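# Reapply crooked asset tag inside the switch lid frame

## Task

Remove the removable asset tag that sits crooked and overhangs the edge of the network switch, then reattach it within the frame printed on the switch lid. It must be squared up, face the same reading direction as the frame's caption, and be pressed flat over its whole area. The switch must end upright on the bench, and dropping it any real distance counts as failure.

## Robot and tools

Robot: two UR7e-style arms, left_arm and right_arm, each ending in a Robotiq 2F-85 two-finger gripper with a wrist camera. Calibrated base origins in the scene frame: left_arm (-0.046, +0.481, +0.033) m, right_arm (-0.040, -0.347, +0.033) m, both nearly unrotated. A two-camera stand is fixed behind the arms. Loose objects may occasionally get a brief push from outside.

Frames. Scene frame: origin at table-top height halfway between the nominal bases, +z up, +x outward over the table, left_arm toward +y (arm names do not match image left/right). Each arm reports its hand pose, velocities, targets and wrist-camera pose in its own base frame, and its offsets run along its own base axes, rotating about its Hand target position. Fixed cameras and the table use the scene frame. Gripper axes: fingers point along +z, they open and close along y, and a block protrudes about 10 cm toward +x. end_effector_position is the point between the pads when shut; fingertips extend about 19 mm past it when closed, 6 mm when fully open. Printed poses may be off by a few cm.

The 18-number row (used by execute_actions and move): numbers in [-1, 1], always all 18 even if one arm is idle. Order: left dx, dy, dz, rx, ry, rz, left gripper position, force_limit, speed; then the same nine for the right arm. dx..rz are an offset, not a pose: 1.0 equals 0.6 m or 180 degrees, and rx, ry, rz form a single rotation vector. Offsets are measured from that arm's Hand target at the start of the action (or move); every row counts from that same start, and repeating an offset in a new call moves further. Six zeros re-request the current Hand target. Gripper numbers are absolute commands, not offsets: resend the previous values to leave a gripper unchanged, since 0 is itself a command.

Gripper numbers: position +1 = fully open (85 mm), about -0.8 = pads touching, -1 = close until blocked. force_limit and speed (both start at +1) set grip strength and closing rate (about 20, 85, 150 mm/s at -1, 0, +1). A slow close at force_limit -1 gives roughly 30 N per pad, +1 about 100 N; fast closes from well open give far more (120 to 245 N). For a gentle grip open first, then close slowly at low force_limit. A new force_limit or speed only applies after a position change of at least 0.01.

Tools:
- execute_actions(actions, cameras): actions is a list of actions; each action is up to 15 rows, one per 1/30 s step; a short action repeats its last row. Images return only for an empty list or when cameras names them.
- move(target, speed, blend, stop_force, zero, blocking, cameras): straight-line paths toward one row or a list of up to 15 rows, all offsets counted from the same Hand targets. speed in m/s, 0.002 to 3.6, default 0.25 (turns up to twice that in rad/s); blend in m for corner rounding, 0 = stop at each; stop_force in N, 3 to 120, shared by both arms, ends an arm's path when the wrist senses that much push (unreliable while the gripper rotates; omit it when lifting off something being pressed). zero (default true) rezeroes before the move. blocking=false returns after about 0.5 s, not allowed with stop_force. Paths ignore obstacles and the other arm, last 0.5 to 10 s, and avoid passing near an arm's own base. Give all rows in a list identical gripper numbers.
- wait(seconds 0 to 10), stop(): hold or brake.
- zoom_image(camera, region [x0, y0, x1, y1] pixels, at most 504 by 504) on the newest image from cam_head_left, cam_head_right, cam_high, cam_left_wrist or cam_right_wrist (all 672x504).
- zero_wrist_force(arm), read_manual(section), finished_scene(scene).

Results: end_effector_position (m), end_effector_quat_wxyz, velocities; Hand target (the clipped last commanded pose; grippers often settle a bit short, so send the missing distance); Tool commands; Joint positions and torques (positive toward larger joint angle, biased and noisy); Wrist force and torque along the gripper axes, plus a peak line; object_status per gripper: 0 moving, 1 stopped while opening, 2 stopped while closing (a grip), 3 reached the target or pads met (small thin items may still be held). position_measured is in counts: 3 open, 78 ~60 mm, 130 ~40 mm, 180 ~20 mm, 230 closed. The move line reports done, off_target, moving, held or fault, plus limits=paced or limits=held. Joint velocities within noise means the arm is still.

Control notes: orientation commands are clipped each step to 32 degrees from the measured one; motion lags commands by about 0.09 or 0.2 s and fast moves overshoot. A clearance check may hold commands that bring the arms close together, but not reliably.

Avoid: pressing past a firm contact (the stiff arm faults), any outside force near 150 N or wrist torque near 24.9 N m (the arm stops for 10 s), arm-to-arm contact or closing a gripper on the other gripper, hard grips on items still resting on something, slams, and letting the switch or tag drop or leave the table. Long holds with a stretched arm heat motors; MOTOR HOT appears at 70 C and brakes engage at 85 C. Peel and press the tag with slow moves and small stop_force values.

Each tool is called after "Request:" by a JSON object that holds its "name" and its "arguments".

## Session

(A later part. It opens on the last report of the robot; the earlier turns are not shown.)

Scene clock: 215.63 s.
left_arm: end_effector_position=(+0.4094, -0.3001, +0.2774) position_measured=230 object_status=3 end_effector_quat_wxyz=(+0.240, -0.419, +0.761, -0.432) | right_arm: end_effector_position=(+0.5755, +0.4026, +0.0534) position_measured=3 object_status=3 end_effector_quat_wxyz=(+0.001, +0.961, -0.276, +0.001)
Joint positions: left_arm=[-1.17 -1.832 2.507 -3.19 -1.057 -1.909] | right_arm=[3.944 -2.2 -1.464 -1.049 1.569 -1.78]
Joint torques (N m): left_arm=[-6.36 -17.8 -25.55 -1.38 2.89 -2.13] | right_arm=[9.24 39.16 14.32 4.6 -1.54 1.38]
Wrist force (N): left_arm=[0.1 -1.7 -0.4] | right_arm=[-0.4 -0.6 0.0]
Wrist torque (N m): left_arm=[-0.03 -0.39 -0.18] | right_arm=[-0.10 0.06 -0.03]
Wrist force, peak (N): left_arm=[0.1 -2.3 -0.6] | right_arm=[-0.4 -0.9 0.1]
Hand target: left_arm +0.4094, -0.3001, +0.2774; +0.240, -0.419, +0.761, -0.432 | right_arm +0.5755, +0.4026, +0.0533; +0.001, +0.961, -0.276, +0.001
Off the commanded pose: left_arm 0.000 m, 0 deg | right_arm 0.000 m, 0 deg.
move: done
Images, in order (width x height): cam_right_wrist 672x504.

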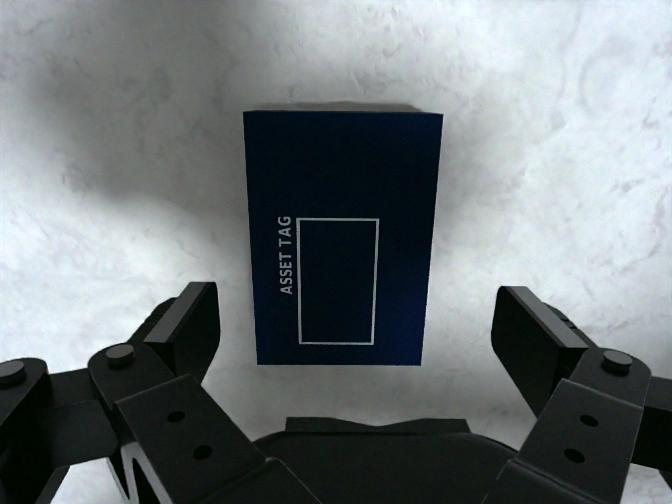

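Request:
{"name": "move", "arguments": {"target": [[0,0,0,0,0,0,-1,-0.7,-1,0.0053,0.0085,-0.01,0,0,0,1,0,0],[0,0,0,0,0,0,-1,-0.7,-1,0.0053,0.0085,-0.1155,0,0,0,1,0,0]], "speed": 0.04, "stop_force": 12}}

Request:
{"name": "move", "arguments": {"target": [0,0,0,0,0,0,-1,-0.7,-1,0,0,0,0,0,0,-1,-1,-1]}}

Request:
{"name": "wait", "arguments": {"seconds": 0.5, "cameras": ["cam_right_wrist"]}}

Scene clock: 224.40 s.
left_arm: end_effector_position=(+0.4094, -0.3001, +0.2774) position_measured=230 object_status=3 end_effector_quat_wxyz=(+0.240, -0.419, +0.761, -0.432) | right_arm: end_effector_position=(+0.5787, +0.4077, -0.0159) position_measured=3 object_status=3 end_effector_quat_wxyz=(+0.001, +0.961, -0.276, +0.001)
Joint positions: left_arm=[-1.17 -1.832 2.507 -3.19 -1.057 -1.909] | right_arm=[3.945 -2.302 -1.491 -0.92 1.569 -1.778]
Joint torques (N m): left_arm=[-5.95 -18.07 -26.07 -1.42 2.8 -2.18] | right_arm=[7.56 40.78 12.23 4.78 -0.43 0.54]
Wrist force (N): left_arm=[-0.4 -1.9 -0.7] | right_arm=[0.0 -0.6 0.0]
Wrist torque (N m): left_arm=[-0.02 -0.29 -0.18] | right_arm=[-0.09 0.03 0.00]
Wrist force, peak (N): left_arm=[-0.1 -2.2 -0.6] | right_arm=[0.1 -1.0 -0.2]
Hand target: left_arm +0.4094, -0.3001, +0.2774; +0.240, -0.419, +0.761, -0.432 | right_arm +0.5787, +0.4077, -0.0160; +0.001, +0.961, -0.276, +0.001
Off the commanded pose: left_arm 0.000 m, 0 deg | right_arm 0.000 m, 0 deg.
move: done

Scene clock: 225.30 s.
left_arm: end_effector_position=(+0.4094, -0.3001, +0.2774) position_measured=230 object_status=3 end_effector_quat_wxyz=(+0.240, -0.419, +0.761, -0.432) | right_arm: end_effector_position=(+0.5787, +0.4077, -0.0160) position_measured=36 object_status=0 end_effector_quat_wxyz=(+0.001, +0.961, -0.276, +0.001)
Joint positions: left_arm=[-1.17 -1.832 2.507 -3.19 -1.057 -1.909] | right_arm=[3.945 -2.302 -1.491 -0.92 1.569 -1.778]
Joint torques (N m): left_arm=[-5.82 -18.14 -25.59 -1.36 2.85 -2.12] | right_arm=[4.25 42.29 17.27 4.54 0.1 0.01]
Wrist force (N): left_arm=[-0.1 -1.2 -0.2] | right_arm=[-1.0 5.8 -11.3]
Wrist torque (N m): left_arm=[0.00 -0.35 -0.18] | right_arm=[-0.16 0.07 0.01]
Wrist force, peak (N): left_arm=[-0.3 -2.1 -0.6] | right_arm=[-1.2 5.9 -12.4]
Hand target: left_arm +0.4094, -0.3001, +0.2774; +0.240, -0.419, +0.761, -0.432 | right_arm +0.5787, +0.4077, -0.0160; +0.001, +0.961, -0.276, +0.001
Off the commanded pose: left_arm 0.000 m, 0 deg | right_arm 0.000 m, 0 deg.
move: done

Scene clock: 225.80 s.
left_arm: end_effector_position=(+0.4094, -0.3001, +0.2774) position_measured=230 object_status=3 end_effector_quat_wxyz=(+0.240, -0.419, +0.761, -0.432) | right_arm: end_effector_position=(+0.5787, +0.4077, -0.0160) position_measured=36 object_status=2 end_effector_quat_wxyz=(+0.001, +0.961, -0.276, +0.001)
Joint positions: left_arm=[-1.17 -1.832 2.507 -3.19 -1.057 -1.909] | right_arm=[3.945 -2.302 -1.491 -0.92 1.569 -1.778]
Joint torques (N m): left_arm=[-5.99 -17.93 -25.55 -1.39 2.83 -2.07] | right_arm=[3.73 41.52 19.56 4.42 -0.02 -0.46]
Wrist force (N): left_arm=[0.0 -1.4 -0.1] | right_arm=[-0.9 5.8 -11.0]
Wrist torque (N m): left_arm=[-0.03 -0.38 -0.18] | right_arm=[-0.17 0.06 0.01]
Wrist force, peak (N): left_arm=[-0.2 -2.2 -0.6] | right_arm=[-1.1 6.1 -12.8]
Hand target: left_arm +0.4094, -0.3001, +0.2774; +0.240, -0.419, +0.761, -0.432 | right_arm +0.5787, +0.4077, -0.0160; +0.001, +0.961, -0.276, +0.001
Tool commands: left_gripper/position=-1.0 left_gripper/force_limit=-0.7 left_gripper/speed=-1.0 right_gripper/position=-1.0 right_gripper/force_limit=-1.0 right_gripper/speed=-1.0
Off the commanded pose: left_arm 0.000 m, 0 deg | right_arm 0.000 m, 0 deg.
wait: 0.50 s; at rest by 0.17 s
Images, in order (width x height): cam_right_wrist 672x504.

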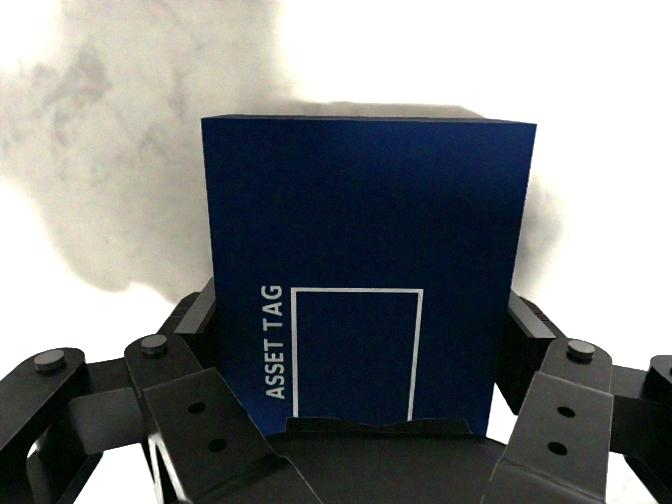

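Request:
{"name": "move", "arguments": {"target": [[0,0,0,0,0,0,-1,-0.7,-1,0,0,0.03,0,0,0,-1,-1,-1],[0,0,0,0,0,0,-1,-0.7,-1,-0.02,0.013,0.03,0,0,0.5,-1,-1,-1],[0,0,0,0,0,0,-1,-0.7,-1,-0.0425,0.0267,0.03,0,0,0.995,-1,-1,-1]], "speed": [0.04,0.3,0.3], "blend": [0,0.01,0], "cameras": ["cam_right_wrist","cam_high"]}}

Scene clock: 238.63 s.
left_arm: end_effector_position=(+0.4094, -0.3001, +0.2774) position_measured=230 object_status=3 end_effector_quat_wxyz=(+0.240, -0.419, +0.761, -0.432) | right_arm: end_effector_position=(+0.5532, +0.4238, +0.0021) position_measured=36 object_status=2 end_effector_quat_wxyz=(-0.001, +0.284, +0.959, +0.001)
Joint positions: left_arm=[-1.17 -1.832 2.507 -3.19 -1.057 -1.909] | right_arm=[3.987 -2.255 -1.522 -0.934 1.573 -4.862]
Joint torques (N m): left_arm=[-5.54 -17.87 -24.82 -1.38 2.79 -2.06] | right_arm=[-1.19 68.26 16.2 3.57 1.75 -1.67]
Wrist force (N): left_arm=[0.0 -2.0 -0.2] | right_arm=[-0.2 -0.1 2.9]
Wrist torque (N m): left_arm=[-0.05 -0.37 -0.18] | right_arm=[0.01 0.06 0.10]
Wrist force, peak (N): left_arm=[-0.1 -2.2 -0.7] | right_arm=[-1.2 6.3 -12.8]
Hand target: left_arm +0.4094, -0.3001, +0.2774; +0.240, -0.419, +0.761, -0.432 | right_arm +0.5532, +0.4237, +0.0020; -0.001, +0.284, +0.959, +0.001
Off the commanded pose: left_arm 0.000 m, 0 deg | right_arm 0.000 m, 0 deg.
move: done
Images, in order (width x height): cam_high 672x504, cam_right_wrist 672x504.

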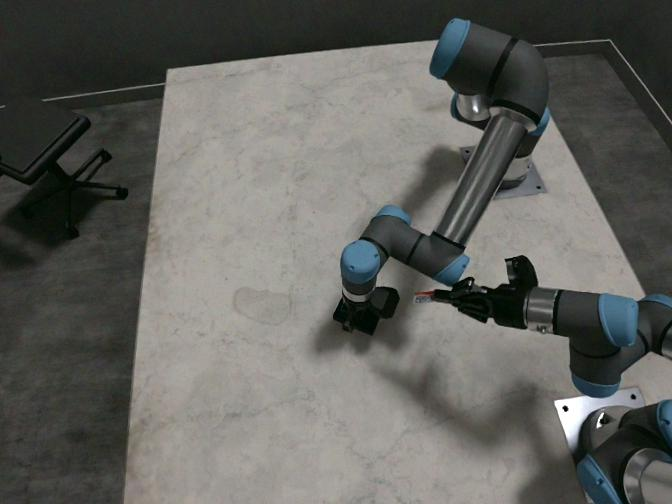

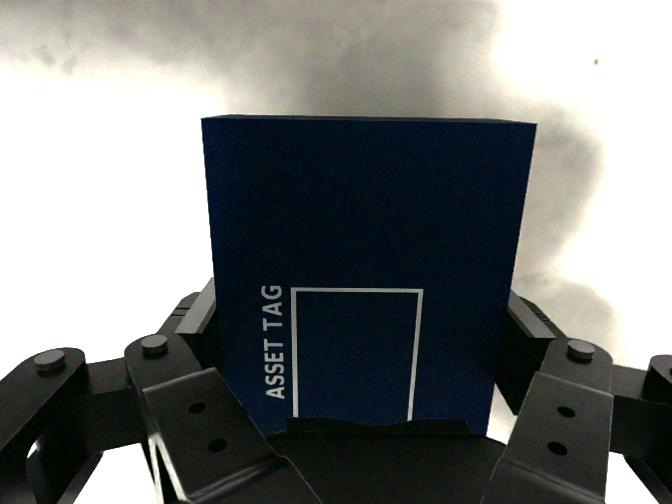

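Request:
{"name": "move", "arguments": {"target": [0,0,0,0,0,0,-1,-0.7,-1,0,0,-0.032,0,0,0,-1,-1,-1], "speed": 0.025, "stop_force": 6}}

Request:
{"name": "move", "arguments": {"target": [0,0,0,0,0,0,-1,-0.7,-1,0,0,0,0,0,0,1,-1,-1]}}

Request:
{"name": "move", "arguments": {"target": [0,0,0,0,0,0,-1,-0.7,-1,0,0,0.2,0,0,0,1,-1,-1], "speed": 0.15}}

Request:
{"name": "move", "arguments": {"target": [0,0,0,0,0,0,-1,-0.7,-1,0.0945,-0.0563,-0.06,0,0,-0.484,-1,0,0], "speed": 0.4, "cameras": ["cam_right_wrist"]}}

Scene clock: 258.30 s.
left_arm: end_effector_position=(+0.4094, -0.3001, +0.2774) position_measured=230 object_status=3 end_effector_quat_wxyz=(+0.240, -0.419, +0.761, -0.432) | right_arm: end_effector_position=(+0.5532, +0.4237, -0.0157) position_measured=36 object_status=2 end_effector_quat_wxyz=(-0.001, +0.284, +0.959, +0.001)
Joint positions: left_arm=[-1.17 -1.832 2.507 -3.19 -1.057 -1.909] | right_arm=[3.987 -2.28 -1.532 -0.9 1.573 -4.862]
Joint torques (N m): left_arm=[-5.45 -17.85 -25.39 -1.4 2.78 -2.09] | right_arm=[-4.83 66.87 29.01 1.55 0.86 -1.37]
Wrist force (N): left_arm=[-0.3 -1.5 -0.3] | right_arm=[0.4 -3.2 -1.3]
Wrist torque (N m): left_arm=[-0.05 -0.32 -0.18] | right_arm=[-0.09 -0.04 0.10]
Wrist force, peak (N): left_arm=[0.1 -2.2 -0.7] | right_arm=[3.0 -13.8 -21.3]
Hand target: left_arm +0.4094, -0.3001, +0.2774; +0.240, -0.419, +0.761, -0.432 | right_arm +0.5532, +0.4237, -0.0157; -0.001, +0.284, +0.959, +0.001 (not the last commanded pose)
Off the commanded pose: left_arm 0.000 m, 0 deg | right_arm 0.001 m, 0 deg.
move: contact (right_arm)

Scene clock: 259.20 s.
left_arm: end_effector_position=(+0.4094, -0.3001, +0.2774) position_measured=230 object_status=3 end_effector_quat_wxyz=(+0.240, -0.419, +0.761, -0.432) | right_arm: end_effector_position=(+0.5532, +0.4237, -0.0157) position_measured=3 object_status=0 end_effector_quat_wxyz=(-0.001, +0.284, +0.959, +0.001)
Joint positions: left_arm=[-1.17 -1.832 2.507 -3.19 -1.057 -1.909] | right_arm=[3.987 -2.28 -1.532 -0.9 1.573 -4.862]
Joint torques (N m): left_arm=[-5.51 -17.63 -25.17 -1.36 2.74 -1.98] | right_arm=[-4.66 67.25 26.32 2.29 0.71 -1.16]
Wrist force (N): left_arm=[0.0 -1.9 -0.5] | right_arm=[-0.2 -0.1 -0.1]
Wrist torque (N m): left_arm=[-0.02 -0.37 -0.18] | right_arm=[0.01 0.05 0.10]
Wrist force, peak (N): left_arm=[0.0 -2.2 -0.7] | right_arm=[0.3 -3.1 -2.8]
Hand target: left_arm +0.4094, -0.3001, +0.2774; +0.240, -0.419, +0.761, -0.432 | right_arm +0.5532, +0.4237, -0.0157; -0.001, +0.284, +0.959, +0.001
Off the commanded pose: left_arm 0.000 m, 0 deg | right_arm 0.000 m, 0 deg.
move: done

Scene clock: 260.60 s.
left_arm: end_effector_position=(+0.4094, -0.3001, +0.2774) position_measured=230 object_status=3 end_effector_quat_wxyz=(+0.240, -0.419, +0.761, -0.432) | right_arm: end_effector_position=(+0.5532, +0.4236, +0.1042) position_measured=3 object_status=3 end_effector_quat_wxyz=(-0.001, +0.284, +0.959, +0.001)
Joint positions: left_arm=[-1.17 -1.832 2.507 -3.19 -1.057 -1.909] | right_arm=[3.987 -2.133 -1.432 -1.147 1.572 -4.862]
Joint torques (N m): left_arm=[-5.81 -17.49 -25.16 -1.36 2.76 -2] | right_arm=[3.95 65.78 30.63 1.02 0.97 1.18]
Wrist force (N): left_arm=[-0.1 -1.6 -0.3] | right_arm=[-0.1 0.2 -0.1]
Wrist torque (N m): left_arm=[-0.01 -0.35 -0.17] | right_arm=[0.06 0.05 0.12]
Wrist force, peak (N): left_arm=[-0.1 -2.1 -0.5] | right_arm=[-0.4 -0.1 -1.4]
Hand target: left_arm +0.4094, -0.3001, +0.2774; +0.240, -0.419, +0.761, -0.432 | right_arm +0.5532, +0.4237, +0.1043; -0.001, +0.284, +0.959, +0.001
Off the commanded pose: left_arm 0.000 m, 0 deg | right_arm 0.000 m, 0 deg.
move: done

Scene clock: 263.23 s.
left_arm: end_effector_position=(+0.4094, -0.3001, +0.2774) position_measured=230 object_status=3 end_effector_quat_wxyz=(+0.240, -0.419, +0.761, -0.432) | right_arm: end_effector_position=(+0.6099, +0.3899, +0.0683) position_measured=232 object_status=3 end_effector_quat_wxyz=(+0.000, +0.866, +0.499, +0.001)
Joint positions: left_arm=[-1.17 -1.832 2.507 -3.19 -1.057 -1.909] | right_arm=[3.896 -2.228 -1.372 -1.11 1.57 -3.433]
Joint torques (N m): left_arm=[-6.03 -17.99 -25.04 -1.39 2.85 -1.99] | right_arm=[-8.79 42.05 30.34 2.09 -1.36 1.27]
Wrist force (N): left_arm=[-0.1 -1.9 -0.4] | right_arm=[0.0 -0.1 0.1]
Wrist torque (N m): left_arm=[-0.02 -0.36 -0.18] | right_arm=[-0.04 0.03 0.03]
Wrist force, peak (N): left_arm=[-0.1 -2.2 -0.6] | right_arm=[0.7 -0.2 0.0]
Hand target: left_arm +0.4094, -0.3001, +0.2774; +0.240, -0.419, +0.761, -0.432 | right_arm +0.6099, +0.3899, +0.0683; +0.000, +0.867, +0.499, +0.001
Off the commanded pose: left_arm 0.000 m, 0 deg | right_arm 0.000 m, 0 deg.
move: done
Images, in order (width x height): cam_right_wrist 672x504.

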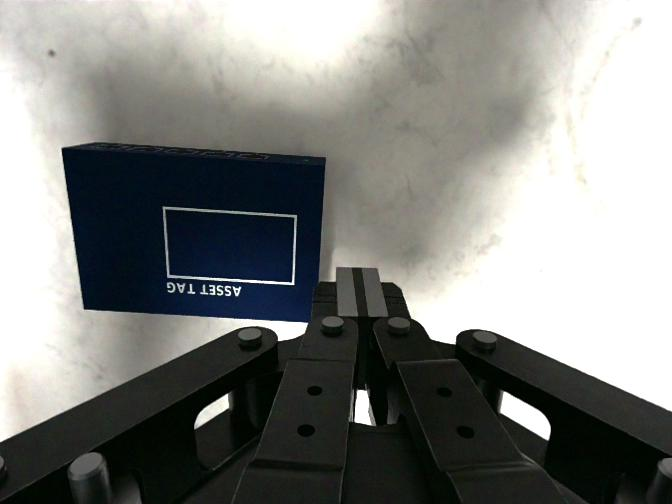

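Request:
{"name": "move", "arguments": {"target": [[0.2,-0.12,-0.28,0,0,-0.0622,-1,-0.7,-1,0,0,-0.055,0,0,0,-1,0,0],[0.218,-0.1372,-0.3957,0,0,-0.0622,-1,-0.7,-1,0,0,-0.055,0,0,0,-1,0,0]], "speed": [0.15,0.06], "blend": [0.01,0], "cameras": ["cam_right_wrist","cam_left_wrist"]}}

Request:
{"name": "zoom_image", "arguments": {"camera": "cam_right_wrist", "region": [0, 130, 350, 400]}}

Scene clock: 281.53 s.
left_arm: end_effector_position=(+0.5402, -0.3824, +0.0401) position_measured=230 object_status=3 end_effector_quat_wxyz=(+0.197, -0.343, +0.799, -0.454) | right_arm: end_effector_position=(+0.6099, +0.3899, +0.0353) position_measured=232 object_status=3 end_effector_quat_wxyz=(+0.000, +0.867, +0.499, +0.001)
Joint positions: left_arm=[-0.851 -0.808 2.176 -3.971 -1.489 -1.616] | right_arm=[3.896 -2.266 -1.402 -1.043 1.57 -3.433]
Joint torques (N m): left_arm=[6.5 -38.82 -12.85 -4.9 -2.66 1.87] | right_arm=[-5.23 42.08 14.04 4.67 -1.45 1.13]
Wrist force (N): left_arm=[0.1 -1.9 -0.6] | right_arm=[-0.5 -0.5 -0.1]
Wrist torque (N m): left_arm=[-0.02 -0.34 -0.35] | right_arm=[-0.07 0.11 0.02]
Wrist force, peak (N): left_arm=[0.2 -2.6 -2.0] | right_arm=[-0.7 -0.7 0.3]
Hand target: left_arm +0.5402, -0.3824, +0.0400; +0.197, -0.343, +0.799, -0.454 | right_arm +0.6099, +0.3899, +0.0353; +0.000, +0.867, +0.499, +0.001
Off the commanded pose: left_arm 0.000 m, 0 deg | right_arm 0.000 m, 0 deg.
move: done
Images, in order (width x height): cam_left_wrist 672x504, cam_right_wrist 672x504.

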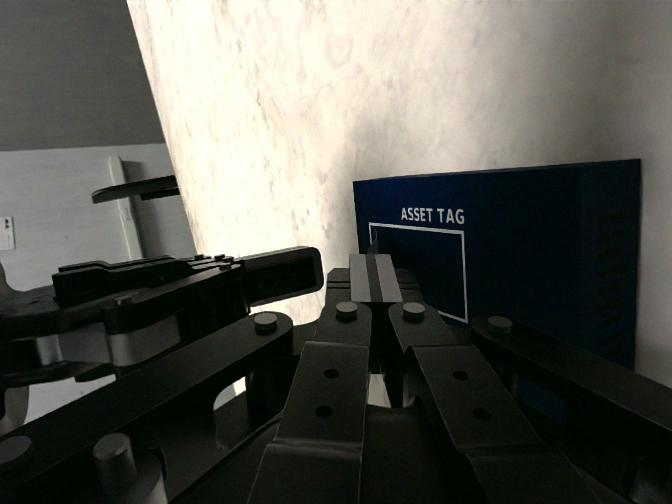

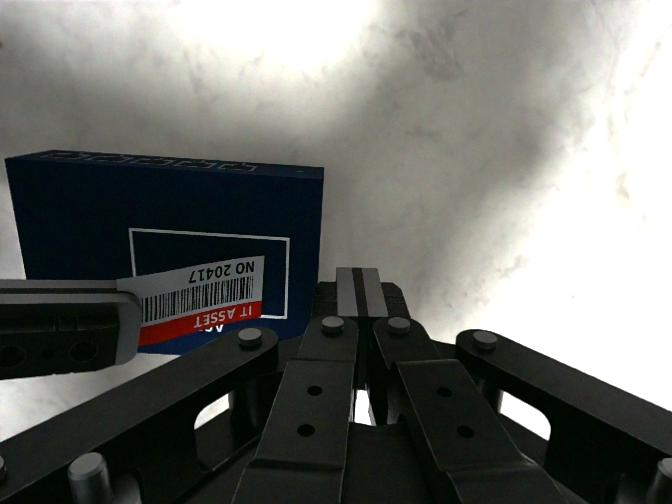

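Scaled by 1.440.

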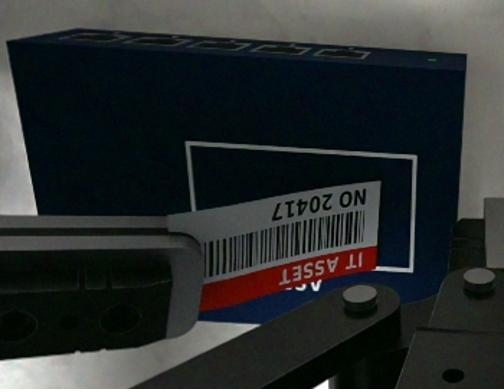

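Request:
{"name": "move", "arguments": {"target": [0.0015,-0.0065,-0.018,0,0,0.0083,-1,-0.7,-1,0,0,0,0,0,0,-1,0,0], "speed": 0.03, "cameras": ["cam_right_wrist"]}}

Request:
{"name": "zoom_image", "arguments": {"camera": "cam_right_wrist", "region": [70, 190, 340, 390]}}

Scene clock: 298.00 s.
left_arm: end_effector_position=(+0.5411, -0.3863, +0.0292) position_measured=230 object_status=3 end_effector_quat_wxyz=(+0.203, -0.353, +0.794, -0.451) end_effector_velocity=(+0.001, +0.001, +0.000) end_effector_angular_velocity=(+0.002, -0.002, +0.004) | right_arm: end_effector_position=(+0.6099, +0.3899, +0.0353) position_measured=232 object_status=3 end_effector_quat_wxyz=(+0.000, +0.867, +0.499, +0.001)
Joint positions: left_arm=[-0.869 -0.778 2.165 -3.989 -1.452 -1.639] | right_arm=[3.896 -2.266 -1.402 -1.043 1.57 -3.433]
Joint velocities: left_arm=[-0.001 0.001 -0.001 -0.001 0.005 -0.001] | right_arm=[within noise]
Joint torques (N m): left_arm=[-6.33 -38.22 -12.42 -4.76 2.29 -2.38] | right_arm=[-3.12 41.93 14.09 4.72 -1.18 1.04]
Wrist force (N): left_arm=[-0.1 -2.1 -0.6] | right_arm=[-0.2 -0.6 0.0]
Wrist torque (N m): left_arm=[-0.05 -0.33 -0.18] | right_arm=[-0.10 0.07 0.01]
Wrist force, peak (N): left_arm=[0.3 -2.3 -0.4] | right_arm=[-0.8 -0.3 0.3]
Hand target: left_arm +0.5411, -0.3863, +0.0292; +0.203, -0.353, +0.794, -0.451 | right_arm +0.6099, +0.3899, +0.0353; +0.000, +0.867, +0.499, +0.001
Off the commanded pose: left_arm 0.000 m, 0 deg | right_arm 0.000 m, 0 deg.
move: done
Images, in order (width x height): cam_right_wrist 672x504.

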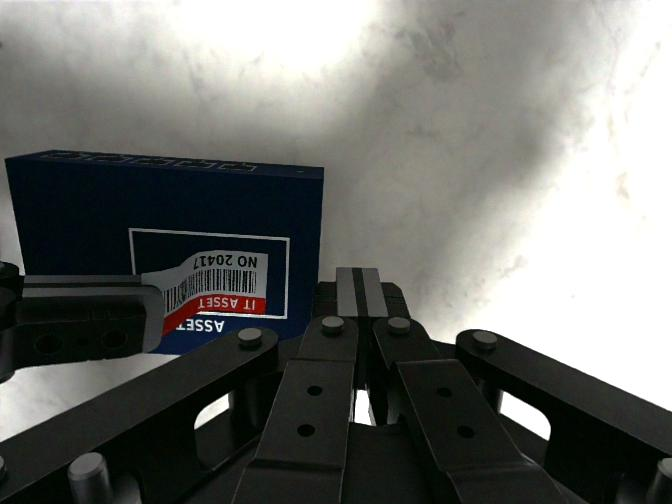

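Scaled by 1.867.

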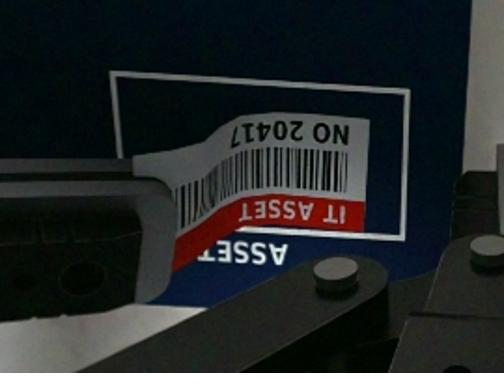

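Request:
{"name": "move", "arguments": {"target": [[-0.002,0.0012,0.03,0,0,0,-1,-0.7,-1,0,0,0,0,0,0,-1,0,0]], "speed": 0.02, "cameras": ["cam_right_wrist","cam_left_wrist"]}}

Request:
{"name": "zoom_image", "arguments": {"camera": "cam_right_wrist", "region": [70, 190, 340, 390]}}

Request:
{"name": "zoom_image", "arguments": {"camera": "cam_left_wrist", "region": [320, 180, 500, 330]}}

Scene clock: 309.30 s.
left_arm: end_effector_position=(+0.5399, -0.3856, +0.0471) position_measured=230 object_status=3 end_effector_quat_wxyz=(+0.203, -0.353, +0.794, -0.451) | right_arm: end_effector_position=(+0.6099, +0.3899, +0.0353) position_measured=232 object_status=3 end_effector_quat_wxyz=(+0.000, +0.867, +0.499, +0.001)
Joint positions: left_arm=[-0.87 -0.828 2.18 -3.952 -1.45 -1.639] | right_arm=[3.896 -2.266 -1.402 -1.043 1.57 -3.433]
Joint torques (N m): left_arm=[-6.24 -53.91 -1.34 -1.94 2.38 -2.09] | right_arm=[0.22 42.21 14.65 4.72 -1.41 0.66]
Wrist force (N): left_arm=[-0.1 -1.0 0.9] | right_arm=[-0.5 -0.4 0.2]
Wrist torque (N m): left_arm=[-0.07 -0.31 -0.18] | right_arm=[-0.06 0.11 0.02]
Wrist force, peak (N): left_arm=[-0.1 -2.3 -0.5] | right_arm=[-0.5 -0.6 0.6]
Hand target: left_arm +0.5399, -0.3856, +0.0472; +0.203, -0.353, +0.794, -0.451 | right_arm +0.6099, +0.3899, +0.0353; +0.000, +0.867, +0.499, +0.001
Off the commanded pose: left_arm 0.000 m, 0 deg | right_arm 0.000 m, 0 deg.
move: done
Images, in order (width x height): cam_left_wrist 672x504, cam_right_wrist 672x504.

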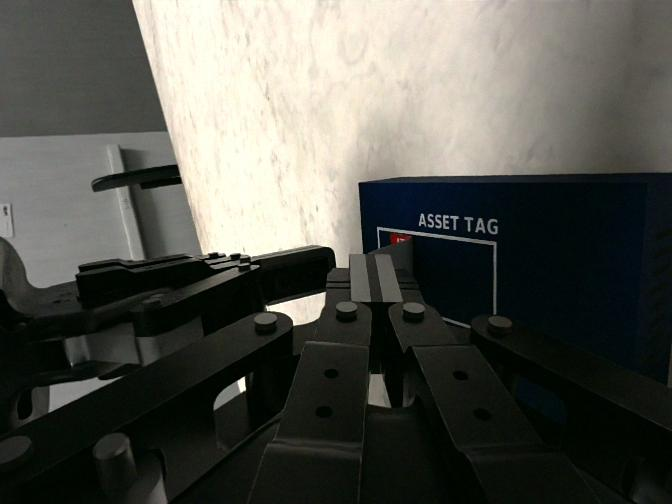

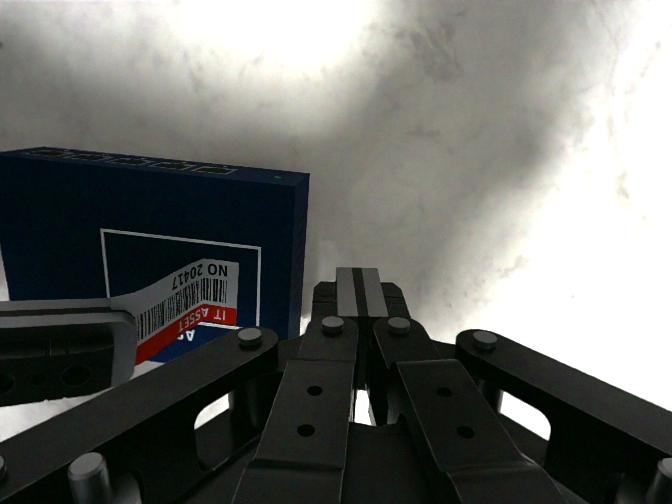

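Scaled by 1.867.

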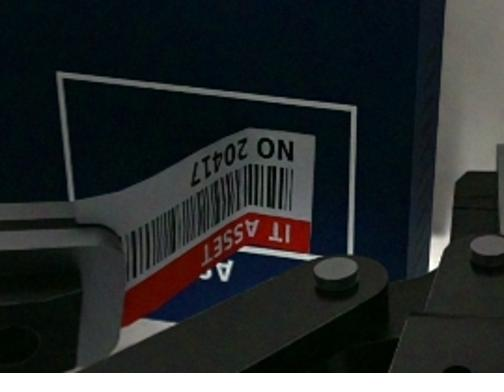

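Scaled by 2.800.

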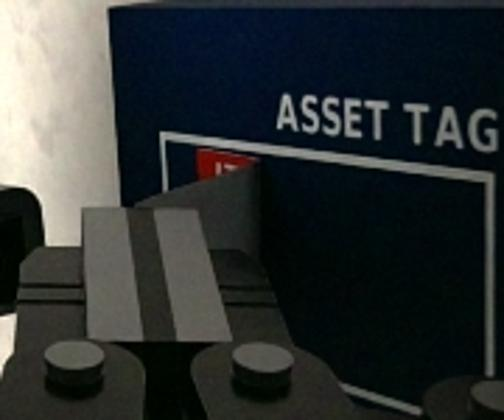

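Request:
{"name": "move", "arguments": {"target": [[0.002,-0.0012,-0.022,0,0,0,-1,-0.7,-1,0,0,0,0,0,0,-1,0,0]], "speed": 0.03, "cameras": ["cam_right_wrist"]}}

Request:
{"name": "zoom_image", "arguments": {"camera": "cam_right_wrist", "region": [70, 190, 340, 390]}}

Scene clock: 316.77 s.
left_arm: end_effector_position=(+0.5411, -0.3863, +0.0341) position_measured=230 object_status=3 end_effector_quat_wxyz=(+0.203, -0.353, +0.794, -0.451) | right_arm: end_effector_position=(+0.6099, +0.3899, +0.0353) position_measured=232 object_status=3 end_effector_quat_wxyz=(+0.000, +0.867, +0.499, +0.001)
Joint positions: left_arm=[-0.869 -0.791 2.168 -3.979 -1.451 -1.639] | right_arm=[3.896 -2.266 -1.402 -1.043 1.57 -3.433]
Joint torques (N m): left_arm=[6.6 -37.48 -13.37 -5.11 -2.6 1.89] | right_arm=[1.94 42.84 13.53 4.7 -1.49 0.45]
Wrist force (N): left_arm=[0.1 -1.8 -0.4] | right_arm=[-0.2 -0.4 0.0]
Wrist torque (N m): left_arm=[-0.03 -0.34 -0.28] | right_arm=[-0.07 0.06 0.02]
Wrist force, peak (N): left_arm=[-0.1 -2.3 -0.4] | right_arm=[-0.5 -0.6 0.5]
Hand target: left_arm +0.5411, -0.3863, +0.0340; +0.203, -0.353, +0.794, -0.451 | right_arm +0.6099, +0.3899, +0.0353; +0.000, +0.867, +0.499, +0.001
Off the commanded pose: left_arm 0.000 m, 0 deg | right_arm 0.000 m, 0 deg.
move: done
Images, in order (width x height): cam_right_wrist 672x504.

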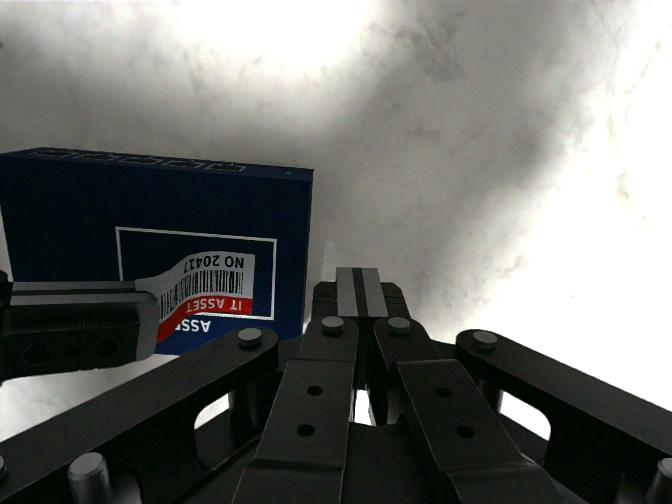

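Scaled by 1.867.

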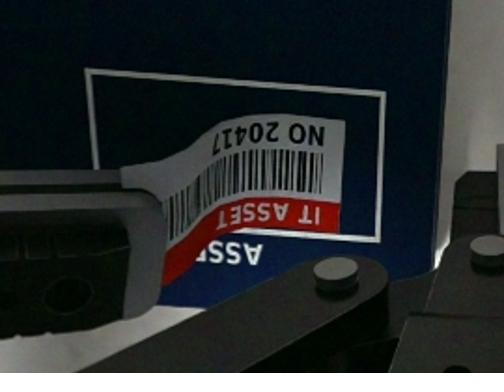

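Request:
{"name": "move", "arguments": {"target": [[0,0,0,0,0,0,-1,-0.7,-1,-0.0418,0.0242,0,0,0,0,-1,0,0],[0,0,0,0,0,0,-1,-0.7,-1,-0.0418,0.0242,-0.035,0,0,0,-1,0,0]], "speed": [0.05,0.02], "stop_force": 18, "cameras": ["cam_right_wrist","cam_left_wrist"]}}

Scene clock: 327.53 s.
left_arm: end_effector_position=(+0.5411, -0.3863, +0.0340) position_measured=230 object_status=3 end_effector_quat_wxyz=(+0.203, -0.353, +0.794, -0.451) | right_arm: end_effector_position=(+0.5863, +0.4035, +0.0347) position_measured=232 object_status=3 end_effector_quat_wxyz=(+0.000, +0.867, +0.499, +0.001)
Joint positions: left_arm=[-0.869 -0.791 2.168 -3.979 -1.451 -1.639] | right_arm=[3.933 -2.241 -1.447 -1.022 1.57 -3.395]
Joint torques (N m): left_arm=[6.28 -37.66 -13.25 -4.78 -2.56 1.87] | right_arm=[-8.34 59.83 29.88 1.09 0.32 -1.76]
Wrist force (N): left_arm=[0.3 -1.9 -0.4] | right_arm=[-0.3 -0.8 0.1]
Wrist torque (N m): left_arm=[-0.04 -0.36 -0.29] | right_arm=[-0.12 0.07 0.08]
Wrist force, peak (N): left_arm=[0.2 -2.3 -0.5] | right_arm=[-0.4 -1.0 -0.5]
Hand target: left_arm +0.5411, -0.3863, +0.0340; +0.203, -0.353, +0.794, -0.451 | right_arm +0.5863, +0.4035, +0.0347; +0.000, +0.867, +0.499, +0.001 (not the last commanded pose)
Off the commanded pose: left_arm 0.000 m, 0 deg | right_arm 0.020 m, 0 deg.
move: held (right_arm; a check stopped the path); path passed 1 of 2 targets; limits=held
pose unreachable (right arm): on one or more control steps of this call, first in action 0 (counted from 0), this arm could not follow its commanded pose, so it was not sent that pose on those steps. It may still have moved: this result reports where it is.
cause: moving toward the commanded pose would bring a part of the arm too close to another arm (this arm's gripper and the left arm's gripper, 7 mm apart when this arm was first held).
Images, in order (width x height): cam_left_wrist 672x504, cam_right_wrist 672x504.

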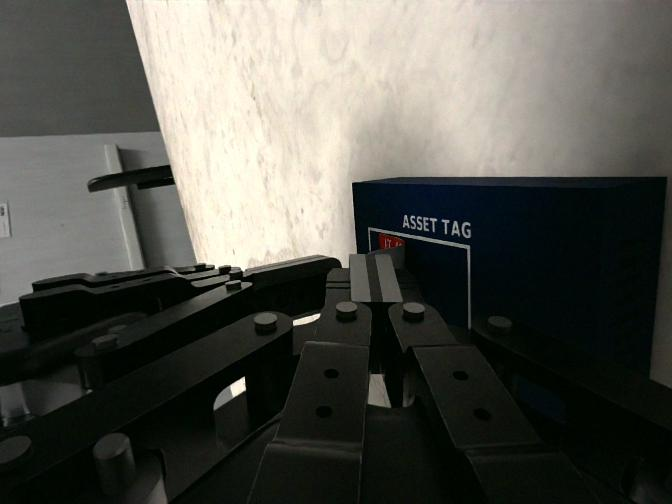

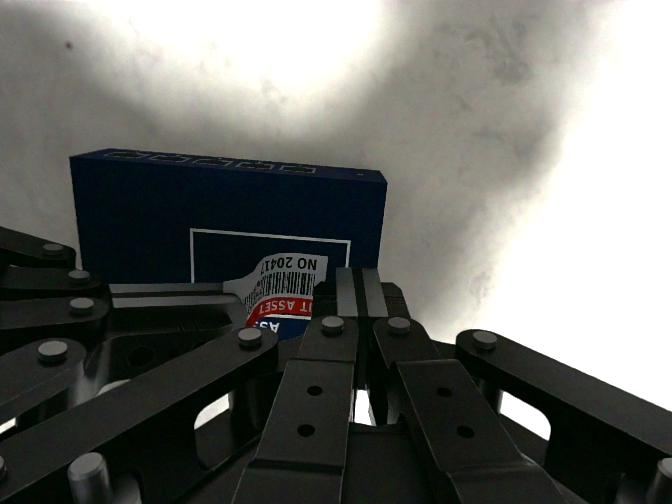

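Request:
{"name": "move", "arguments": {"target": [[0,0,0,0,0,0,-1,-0.7,-1,0.0025,0.0043,0.02,0,0,0,-1,0,0],[0,0,0,0,0,0,-1,-0.7,-1,0.0142,0.0303,0.01,0,0,0,-1,0,0],[0,0,0,0,0,0,-1,-0.7,-1,0.0142,0.0303,-0.035,0,0,0,-1,0,0]], "speed": [0.05,0.05,0.02], "stop_force": 18, "cameras": ["cam_right_wrist"]}}

Scene clock: 335.27 s.
left_arm: end_effector_position=(+0.5411, -0.3863, +0.0340) position_measured=230 object_status=3 end_effector_quat_wxyz=(+0.203, -0.353, +0.794, -0.451) | right_arm: end_effector_position=(+0.5949, +0.4217, +0.0335) position_measured=232 object_status=3 end_effector_quat_wxyz=(+0.000, +0.867, +0.499, +0.001)
Joint positions: left_arm=[-0.869 -0.791 2.168 -3.979 -1.451 -1.639] | right_arm=[3.942 -2.279 -1.383 -1.049 1.57 -3.386]
Joint torques (N m): left_arm=[6.02 -37.7 -13.67 -4.81 -2.62 1.76] | right_arm=[7.83 70.31 30.25 1.08 -1.16 0.8]
Wrist force (N): left_arm=[0.0 -2.0 -0.7] | right_arm=[-0.5 -0.6 0.0]
Wrist torque (N m): left_arm=[-0.03 -0.33 -0.28] | right_arm=[-0.06 0.09 0.00]
Wrist force, peak (N): left_arm=[0.1 -2.5 -0.8] | right_arm=[-0.4 -0.6 -1.2]
Hand target: left_arm +0.5411, -0.3863, +0.0340; +0.203, -0.353, +0.794, -0.451 | right_arm +0.5949, +0.4217, +0.0335; +0.000, +0.867, +0.499, +0.001 (not the last commanded pose)
Off the commanded pose: left_arm 0.000 m, 0 deg | right_arm 0.020 m, 0 deg.
move: held (right_arm; a check stopped the path); path passed 2 of 3 targets; limits=held
pose unreachable (right arm): on one or more control steps of this call, first in action 0 (counted from 0), this arm could not follow its commanded pose, so it was not sent that pose on those steps. It may still have moved: this result reports where it is.
cause: moving toward the commanded pose would bring a part of the arm too close to another arm (this arm's gripper and the left arm's gripper, 6 mm apart when this arm was first held).
Images, in order (width x height): cam_right_wrist 672x504.

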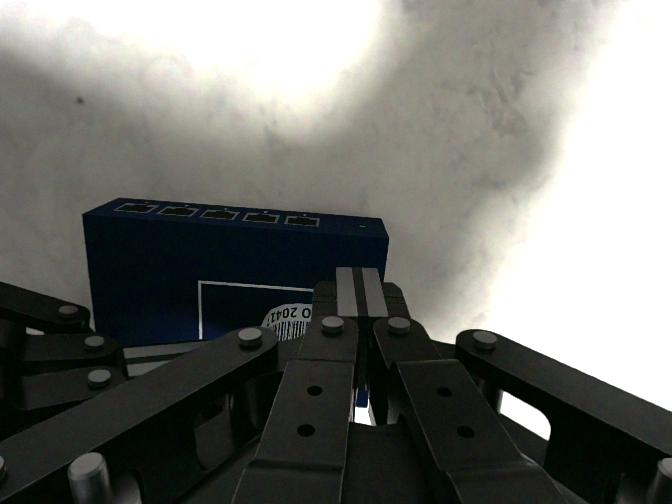

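Request:
{"name": "move", "arguments": {"target": [[0,0,0,0,0,0,-1,-0.7,-1,0.01,0.02,0.06,0,0,0,-1,0,0],[0,0,0,0,0,0,-1,-0.7,-1,-0.0173,-0.0345,0.06,0,0,-0.5,-1,0,0]], "speed": [0.1,0.3]}}

Request:
{"name": "move", "arguments": {"target": [[0,0,0,0,0,0,-1,-0.7,-1,0,0,-0.095,0,0,0,-1,0,0]], "speed": [0.025], "stop_force": 18, "cameras": ["cam_right_wrist","cam_left_wrist"]}}

Scene clock: 354.03 s.
left_arm: end_effector_position=(+0.5411, -0.3863, +0.0340) position_measured=230 object_status=3 end_effector_quat_wxyz=(+0.203, -0.353, +0.794, -0.451) | right_arm: end_effector_position=(+0.5845, +0.4010, +0.0695) position_measured=232 object_status=3 end_effector_quat_wxyz=(+0.001, +0.966, -0.260, +0.001)
Joint positions: left_arm=[-0.869 -0.791 2.168 -3.979 -1.451 -1.639] | right_arm=[3.933 -2.195 -1.426 -1.092 1.569 -1.825]
Joint torques (N m): left_arm=[5.75 -37.5 -13.04 -4.84 -2.44 1.77] | right_arm=[5.3 67.59 15.01 4.59 -1.53 1.45]
Wrist force (N): left_arm=[0.2 -2.0 -0.4] | right_arm=[-0.3 -0.7 0.2]
Wrist torque (N m): left_arm=[-0.03 -0.36 -0.29] | right_arm=[-0.11 0.04 -0.03]
Wrist force, peak (N): left_arm=[0.0 -2.4 -0.8] | right_arm=[-0.4 -0.4 0.9]
Hand target: left_arm +0.5411, -0.3863, +0.0340; +0.203, -0.353, +0.794, -0.451 | right_arm +0.5845, +0.4010, +0.0695; +0.001, +0.966, -0.260, +0.001
Off the commanded pose: left_arm 0.000 m, 0 deg | right_arm 0.000 m, 0 deg.
move: done

Scene clock: 357.50 s.
left_arm: end_effector_position=(+0.5411, -0.3863, +0.0340) position_measured=230 object_status=3 end_effector_quat_wxyz=(+0.203, -0.353, +0.794, -0.451) | right_arm: end_effector_position=(+0.5845, +0.4010, +0.0176) position_measured=232 object_status=3 end_effector_quat_wxyz=(+0.001, +0.966, -0.260, +0.001)
Joint positions: left_arm=[-0.869 -0.791 2.168 -3.979 -1.451 -1.639] | right_arm=[3.933 -2.258 -1.469 -0.986 1.569 -1.825]
Joint torques (N m): left_arm=[5.84 -37.24 -12.85 -4.81 -2.57 1.72] | right_arm=[8.7 64.74 27.42 0.65 1.38 1.34]
Wrist force (N): left_arm=[0.0 -1.9 -0.4] | right_arm=[-0.8 -1.8 -5.2]
Wrist torque (N m): left_arm=[-0.02 -0.32 -0.28] | right_arm=[-0.09 0.13 0.00]
Wrist force, peak (N): left_arm=[0.3 -2.4 -0.3] | right_arm=[-2.3 11.6 -39.9]
Hand target: left_arm +0.5411, -0.3863, +0.0340; +0.203, -0.353, +0.794, -0.451 | right_arm +0.5845, +0.4010, +0.0176; +0.001, +0.966, -0.260, +0.001 (not the last commanded pose)
Off the commanded pose: left_arm 0.000 m, 0 deg | right_arm 0.005 m, 0 deg.
move: contact (right_arm)
Images, in order (width x height): cam_left_wrist 672x504, cam_right_wrist 672x504.

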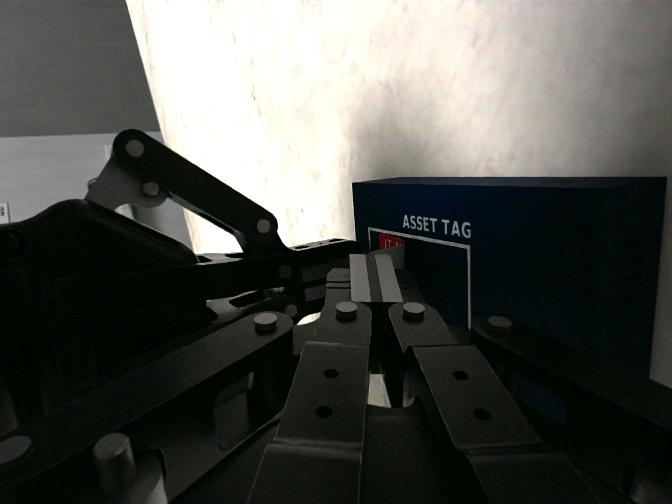

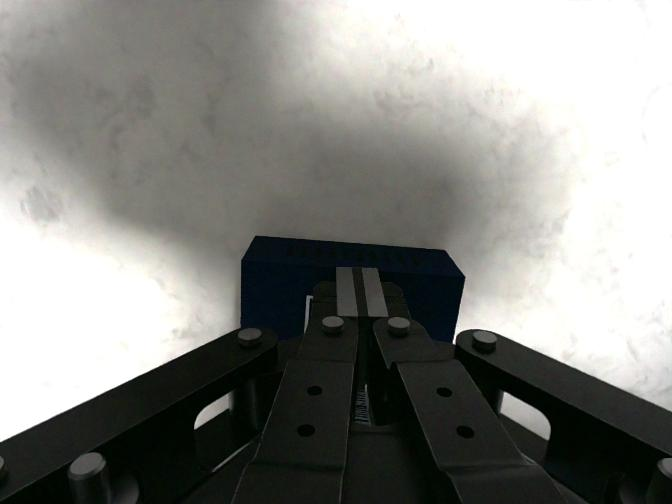

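Request:
{"name": "move", "arguments": {"target": [0,0,0,0,0,0,-1,-0.7,-1,0,0,-0.0015,0,0,0,-1,0,0], "speed": 0.01, "stop_force": 22}}

Request:
{"name": "move", "arguments": {"target": [[0.012,-0.012,0.04,0,0,0,-1,-0.7,-1,0,0,0,0,0,0,-1,0,0],[0.005,-0.005,0.07,0,0,0,-1,-0.7,-1,0,0,0,0,0,0,-1,0,0]], "speed": 0.015, "blend": [0.004,0], "cameras": ["cam_left_wrist"]}}

Scene clock: 363.07 s.
left_arm: end_effector_position=(+0.5411, -0.3863, +0.0340) position_measured=230 object_status=3 end_effector_quat_wxyz=(+0.203, -0.353, +0.794, -0.451) | right_arm: end_effector_position=(+0.5845, +0.4010, +0.0170) position_measured=232 object_status=3 end_effector_quat_wxyz=(+0.000, +0.966, -0.260, +0.001)
Joint positions: left_arm=[-0.869 -0.791 2.168 -3.979 -1.451 -1.639] | right_arm=[3.933 -2.258 -1.469 -0.985 1.569 -1.825]
Joint torques (N m): left_arm=[5.63 -37.56 -12.82 -4.81 -2.46 1.67] | right_arm=[8.79 38.47 15.15 1.18 1.37 1.18]
Wrist force (N): left_arm=[0.2 -2.0 -0.2] | right_arm=[-2.0 7.9 -29.5]
Wrist torque (N m): left_arm=[-0.08 -0.36 -0.28] | right_arm=[-0.32 0.08 -0.01]
Wrist force, peak (N): left_arm=[0.2 -2.3 -0.5] | right_arm=[-2.2 7.9 -30.1]
Hand target: left_arm +0.5411, -0.3863, +0.0340; +0.203, -0.353, +0.794, -0.451 | right_arm +0.5845, +0.4011, +0.0171; +0.000, +0.966, -0.260, +0.001
Off the commanded pose: left_arm 0.000 m, 0 deg | right_arm 0.000 m, 0 deg.
move: contact (right_arm)

Scene clock: 366.43 s.
left_arm: end_effector_position=(+0.5441, -0.3894, +0.0759) position_measured=230 object_status=3 end_effector_quat_wxyz=(+0.203, -0.353, +0.794, -0.451) | right_arm: end_effector_position=(+0.5845, +0.4011, +0.0171) position_measured=232 object_status=3 end_effector_quat_wxyz=(+0.000, +0.966, -0.260, +0.001)
Joint positions: left_arm=[-0.868 -0.904 2.175 -3.873 -1.452 -1.638] | right_arm=[3.933 -2.258 -1.469 -0.985 1.569 -1.825]
Joint torques (N m): left_arm=[-6.49 -50.65 -2.92 -1.11 2.35 -2.15] | right_arm=[8.81 48.59 21.27 1.01 1.53 1.28]
Wrist force (N): left_arm=[0.1 -1.9 -0.5] | right_arm=[-2.5 8.0 -26.8]
Wrist torque (N m): left_arm=[-0.04 -0.33 -0.25] | right_arm=[-0.28 0.10 -0.01]
Wrist force, peak (N): left_arm=[-1.1 2.9 4.9] | right_arm=[-2.6 7.7 -30.2]
Hand target: left_arm +0.5441, -0.3893, +0.0760; +0.203, -0.353, +0.794, -0.451 | right_arm +0.5845, +0.4011, +0.0171; +0.000, +0.966, -0.260, +0.001
Off the commanded pose: left_arm 0.000 m, 0 deg | right_arm 0.000 m, 0 deg.
move: done
Images, in order (width x height): cam_left_wrist 672x504.

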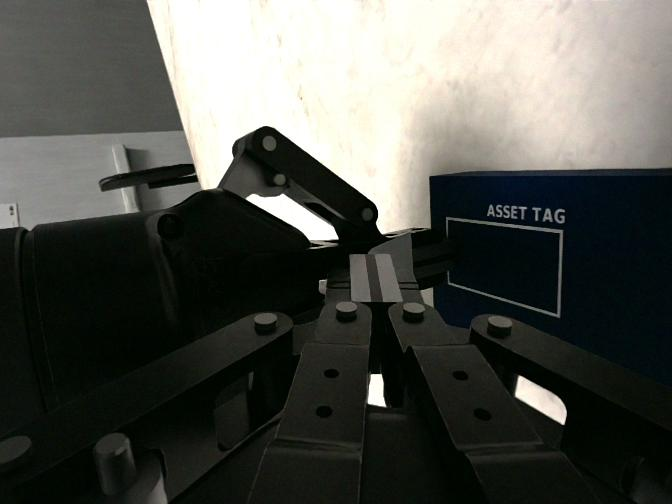

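Request:
{"name": "move", "arguments": {"target": [-0.09,0.075,0.05,0,0,0,-1,-0.7,-1,0,0,0,0,0,0,-1,0,0], "speed": 0.12}}

Request:
{"name": "move", "arguments": {"target": [[0,0,0,0,0,0,-1,-0.7,-1,0,0,0.08,0,0,0,-1,0,0],[0,0,0,0,0,0,-1,-0.7,-1,0.0423,-0.0187,0.03,0,0,0.5,-1,0,0]], "speed": [0.1,0.35], "cameras": ["cam_right_wrist","cam_left_wrist"]}}

Request:
{"name": "zoom_image", "arguments": {"camera": "cam_left_wrist", "region": [300, 160, 560, 340]}}

Scene clock: 376.30 s.
left_arm: end_effector_position=(+0.4901, -0.3444, +0.1059) position_measured=230 object_status=3 end_effector_quat_wxyz=(+0.203, -0.353, +0.794, -0.451) | right_arm: end_effector_position=(+0.5845, +0.4011, +0.0171) position_measured=232 object_status=3 end_effector_quat_wxyz=(+0.000, +0.966, -0.260, +0.001)
Joint positions: left_arm=[-0.902 -1.055 2.38 -3.924 -1.423 -1.656] | right_arm=[3.933 -2.258 -1.469 -0.985 1.569 -1.825]
Joint torques (N m): left_arm=[-5.17 -41.82 -2.04 -4.85 2.24 -2.16] | right_arm=[8.8 48.19 21.91 1.04 1.32 1.22]
Wrist force (N): left_arm=[-0.2 -1.7 -0.4] | right_arm=[-2.6 7.6 -26.3]
Wrist torque (N m): left_arm=[-0.03 -0.32 -0.19] | right_arm=[-0.35 0.11 0.00]
Wrist force, peak (N): left_arm=[-0.2 -1.9 -1.4] | right_arm=[-2.4 7.7 -27.3]
Hand target: left_arm +0.4901, -0.3443, +0.1060; +0.203, -0.353, +0.794, -0.451 | right_arm +0.5845, +0.4011, +0.0171; +0.000, +0.966, -0.260, +0.001
Off the commanded pose: left_arm 0.000 m, 0 deg | right_arm 0.000 m, 0 deg.
move: done

Scene clock: 380.13 s.
left_arm: end_effector_position=(+0.4901, -0.3443, +0.1060) position_measured=230 object_status=3 end_effector_quat_wxyz=(+0.203, -0.353, +0.794, -0.451) | right_arm: end_effector_position=(+0.6099, +0.3899, +0.0351) position_measured=232 object_status=3 end_effector_quat_wxyz=(+0.000, +0.867, +0.499, +0.001)
Joint positions: left_arm=[-0.902 -1.055 2.381 -3.924 -1.423 -1.656] | right_arm=[3.896 -2.266 -1.402 -1.043 1.571 -3.433]
Joint torques (N m): left_arm=[-5.72 -42.02 -1.49 -4.85 2.26 -2.08] | right_arm=[-8.11 41.62 30.29 4.22 1.61 -1.62]
Wrist force (N): left_arm=[-0.1 -1.2 -0.5] | right_arm=[-0.2 -0.5 0.2]
Wrist torque (N m): left_arm=[0.00 -0.32 -0.20] | right_arm=[-0.08 0.06 0.10]
Wrist force, peak (N): left_arm=[-0.2 -2.1 -0.7] | right_arm=[-2.3 7.7 -25.9]
Hand target: left_arm +0.4901, -0.3443, +0.1060; +0.203, -0.353, +0.794, -0.451 | right_arm +0.6099, +0.3899, +0.0351; +0.000, +0.867, +0.499, +0.001
Off the commanded pose: left_arm 0.000 m, 0 deg | right_arm 0.000 m, 0 deg.
move: done
Images, in order (width x height): cam_left_wrist 672x504, cam_right_wrist 672x504.

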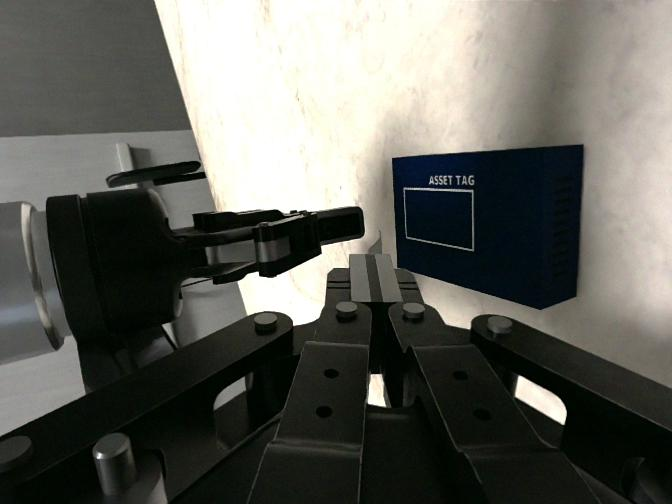

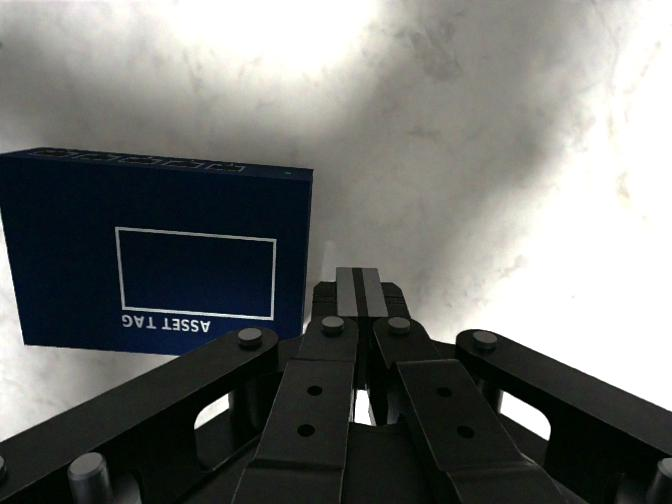

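Scaled by 1.938.

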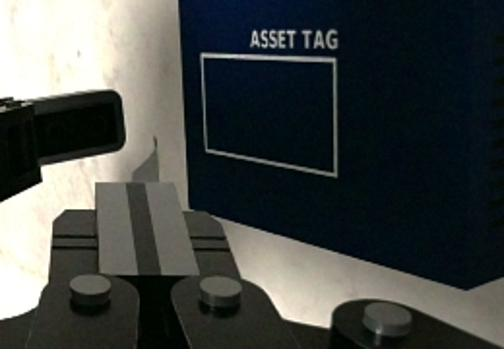

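Request:
{"name": "move", "arguments": {"target": [0.0853,-0.0655,-0.1017,0,0,-0.004,-1,-0.7,-1,0,0,0,0,0,0,-1,0,0], "speed": 0.06, "cameras": ["cam_right_wrist"]}}

Request:
{"name": "zoom_image", "arguments": {"camera": "cam_right_wrist", "region": [70, 190, 340, 390]}}

Scene clock: 391.90 s.
left_arm: end_effector_position=(+0.5412, -0.3836, +0.0450) position_measured=230 object_status=3 end_effector_quat_wxyz=(+0.200, -0.348, +0.796, -0.452) | right_arm: end_effector_position=(+0.6099, +0.3899, +0.0351) position_measured=232 object_status=3 end_effector_quat_wxyz=(+0.000, +0.867, +0.499, +0.001)
Joint positions: left_arm=[-0.858 -0.822 2.177 -3.957 -1.471 -1.627] | right_arm=[3.895 -2.266 -1.402 -1.043 1.571 -3.433]
Joint torques (N m): left_arm=[6.21 -37.11 -13.09 -1.64 -2.57 1.86] | right_arm=[-8.55 41.81 29.7 1.89 1.69 -1.77]
Wrist force (N): left_arm=[-0.2 -1.6 -0.4] | right_arm=[-0.4 -0.7 0.5]
Wrist torque (N m): left_arm=[0.00 -0.29 -0.35] | right_arm=[-0.10 0.09 0.10]
Wrist force, peak (N): left_arm=[-0.1 -2.3 -0.4] | right_arm=[-0.6 -1.0 0.1]
Hand target: left_arm +0.5412, -0.3836, +0.0450; +0.200, -0.348, +0.796, -0.452 | right_arm +0.6099, +0.3899, +0.0351; +0.000, +0.867, +0.499, +0.001
Off the commanded pose: left_arm 0.000 m, 0 deg | right_arm 0.000 m, 0 deg.
move: done
Images, in order (width x height): cam_right_wrist 672x504.

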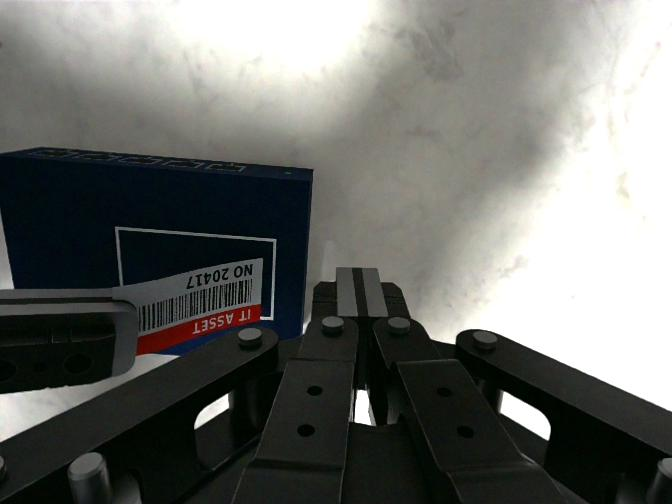

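Scaled by 1.867.

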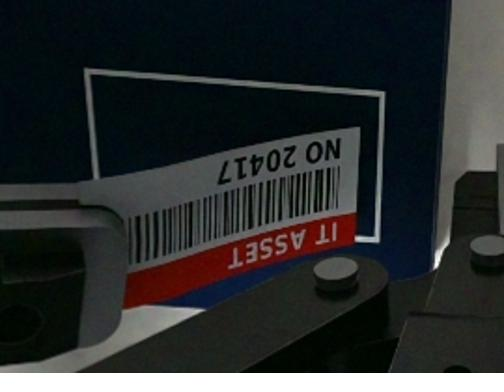

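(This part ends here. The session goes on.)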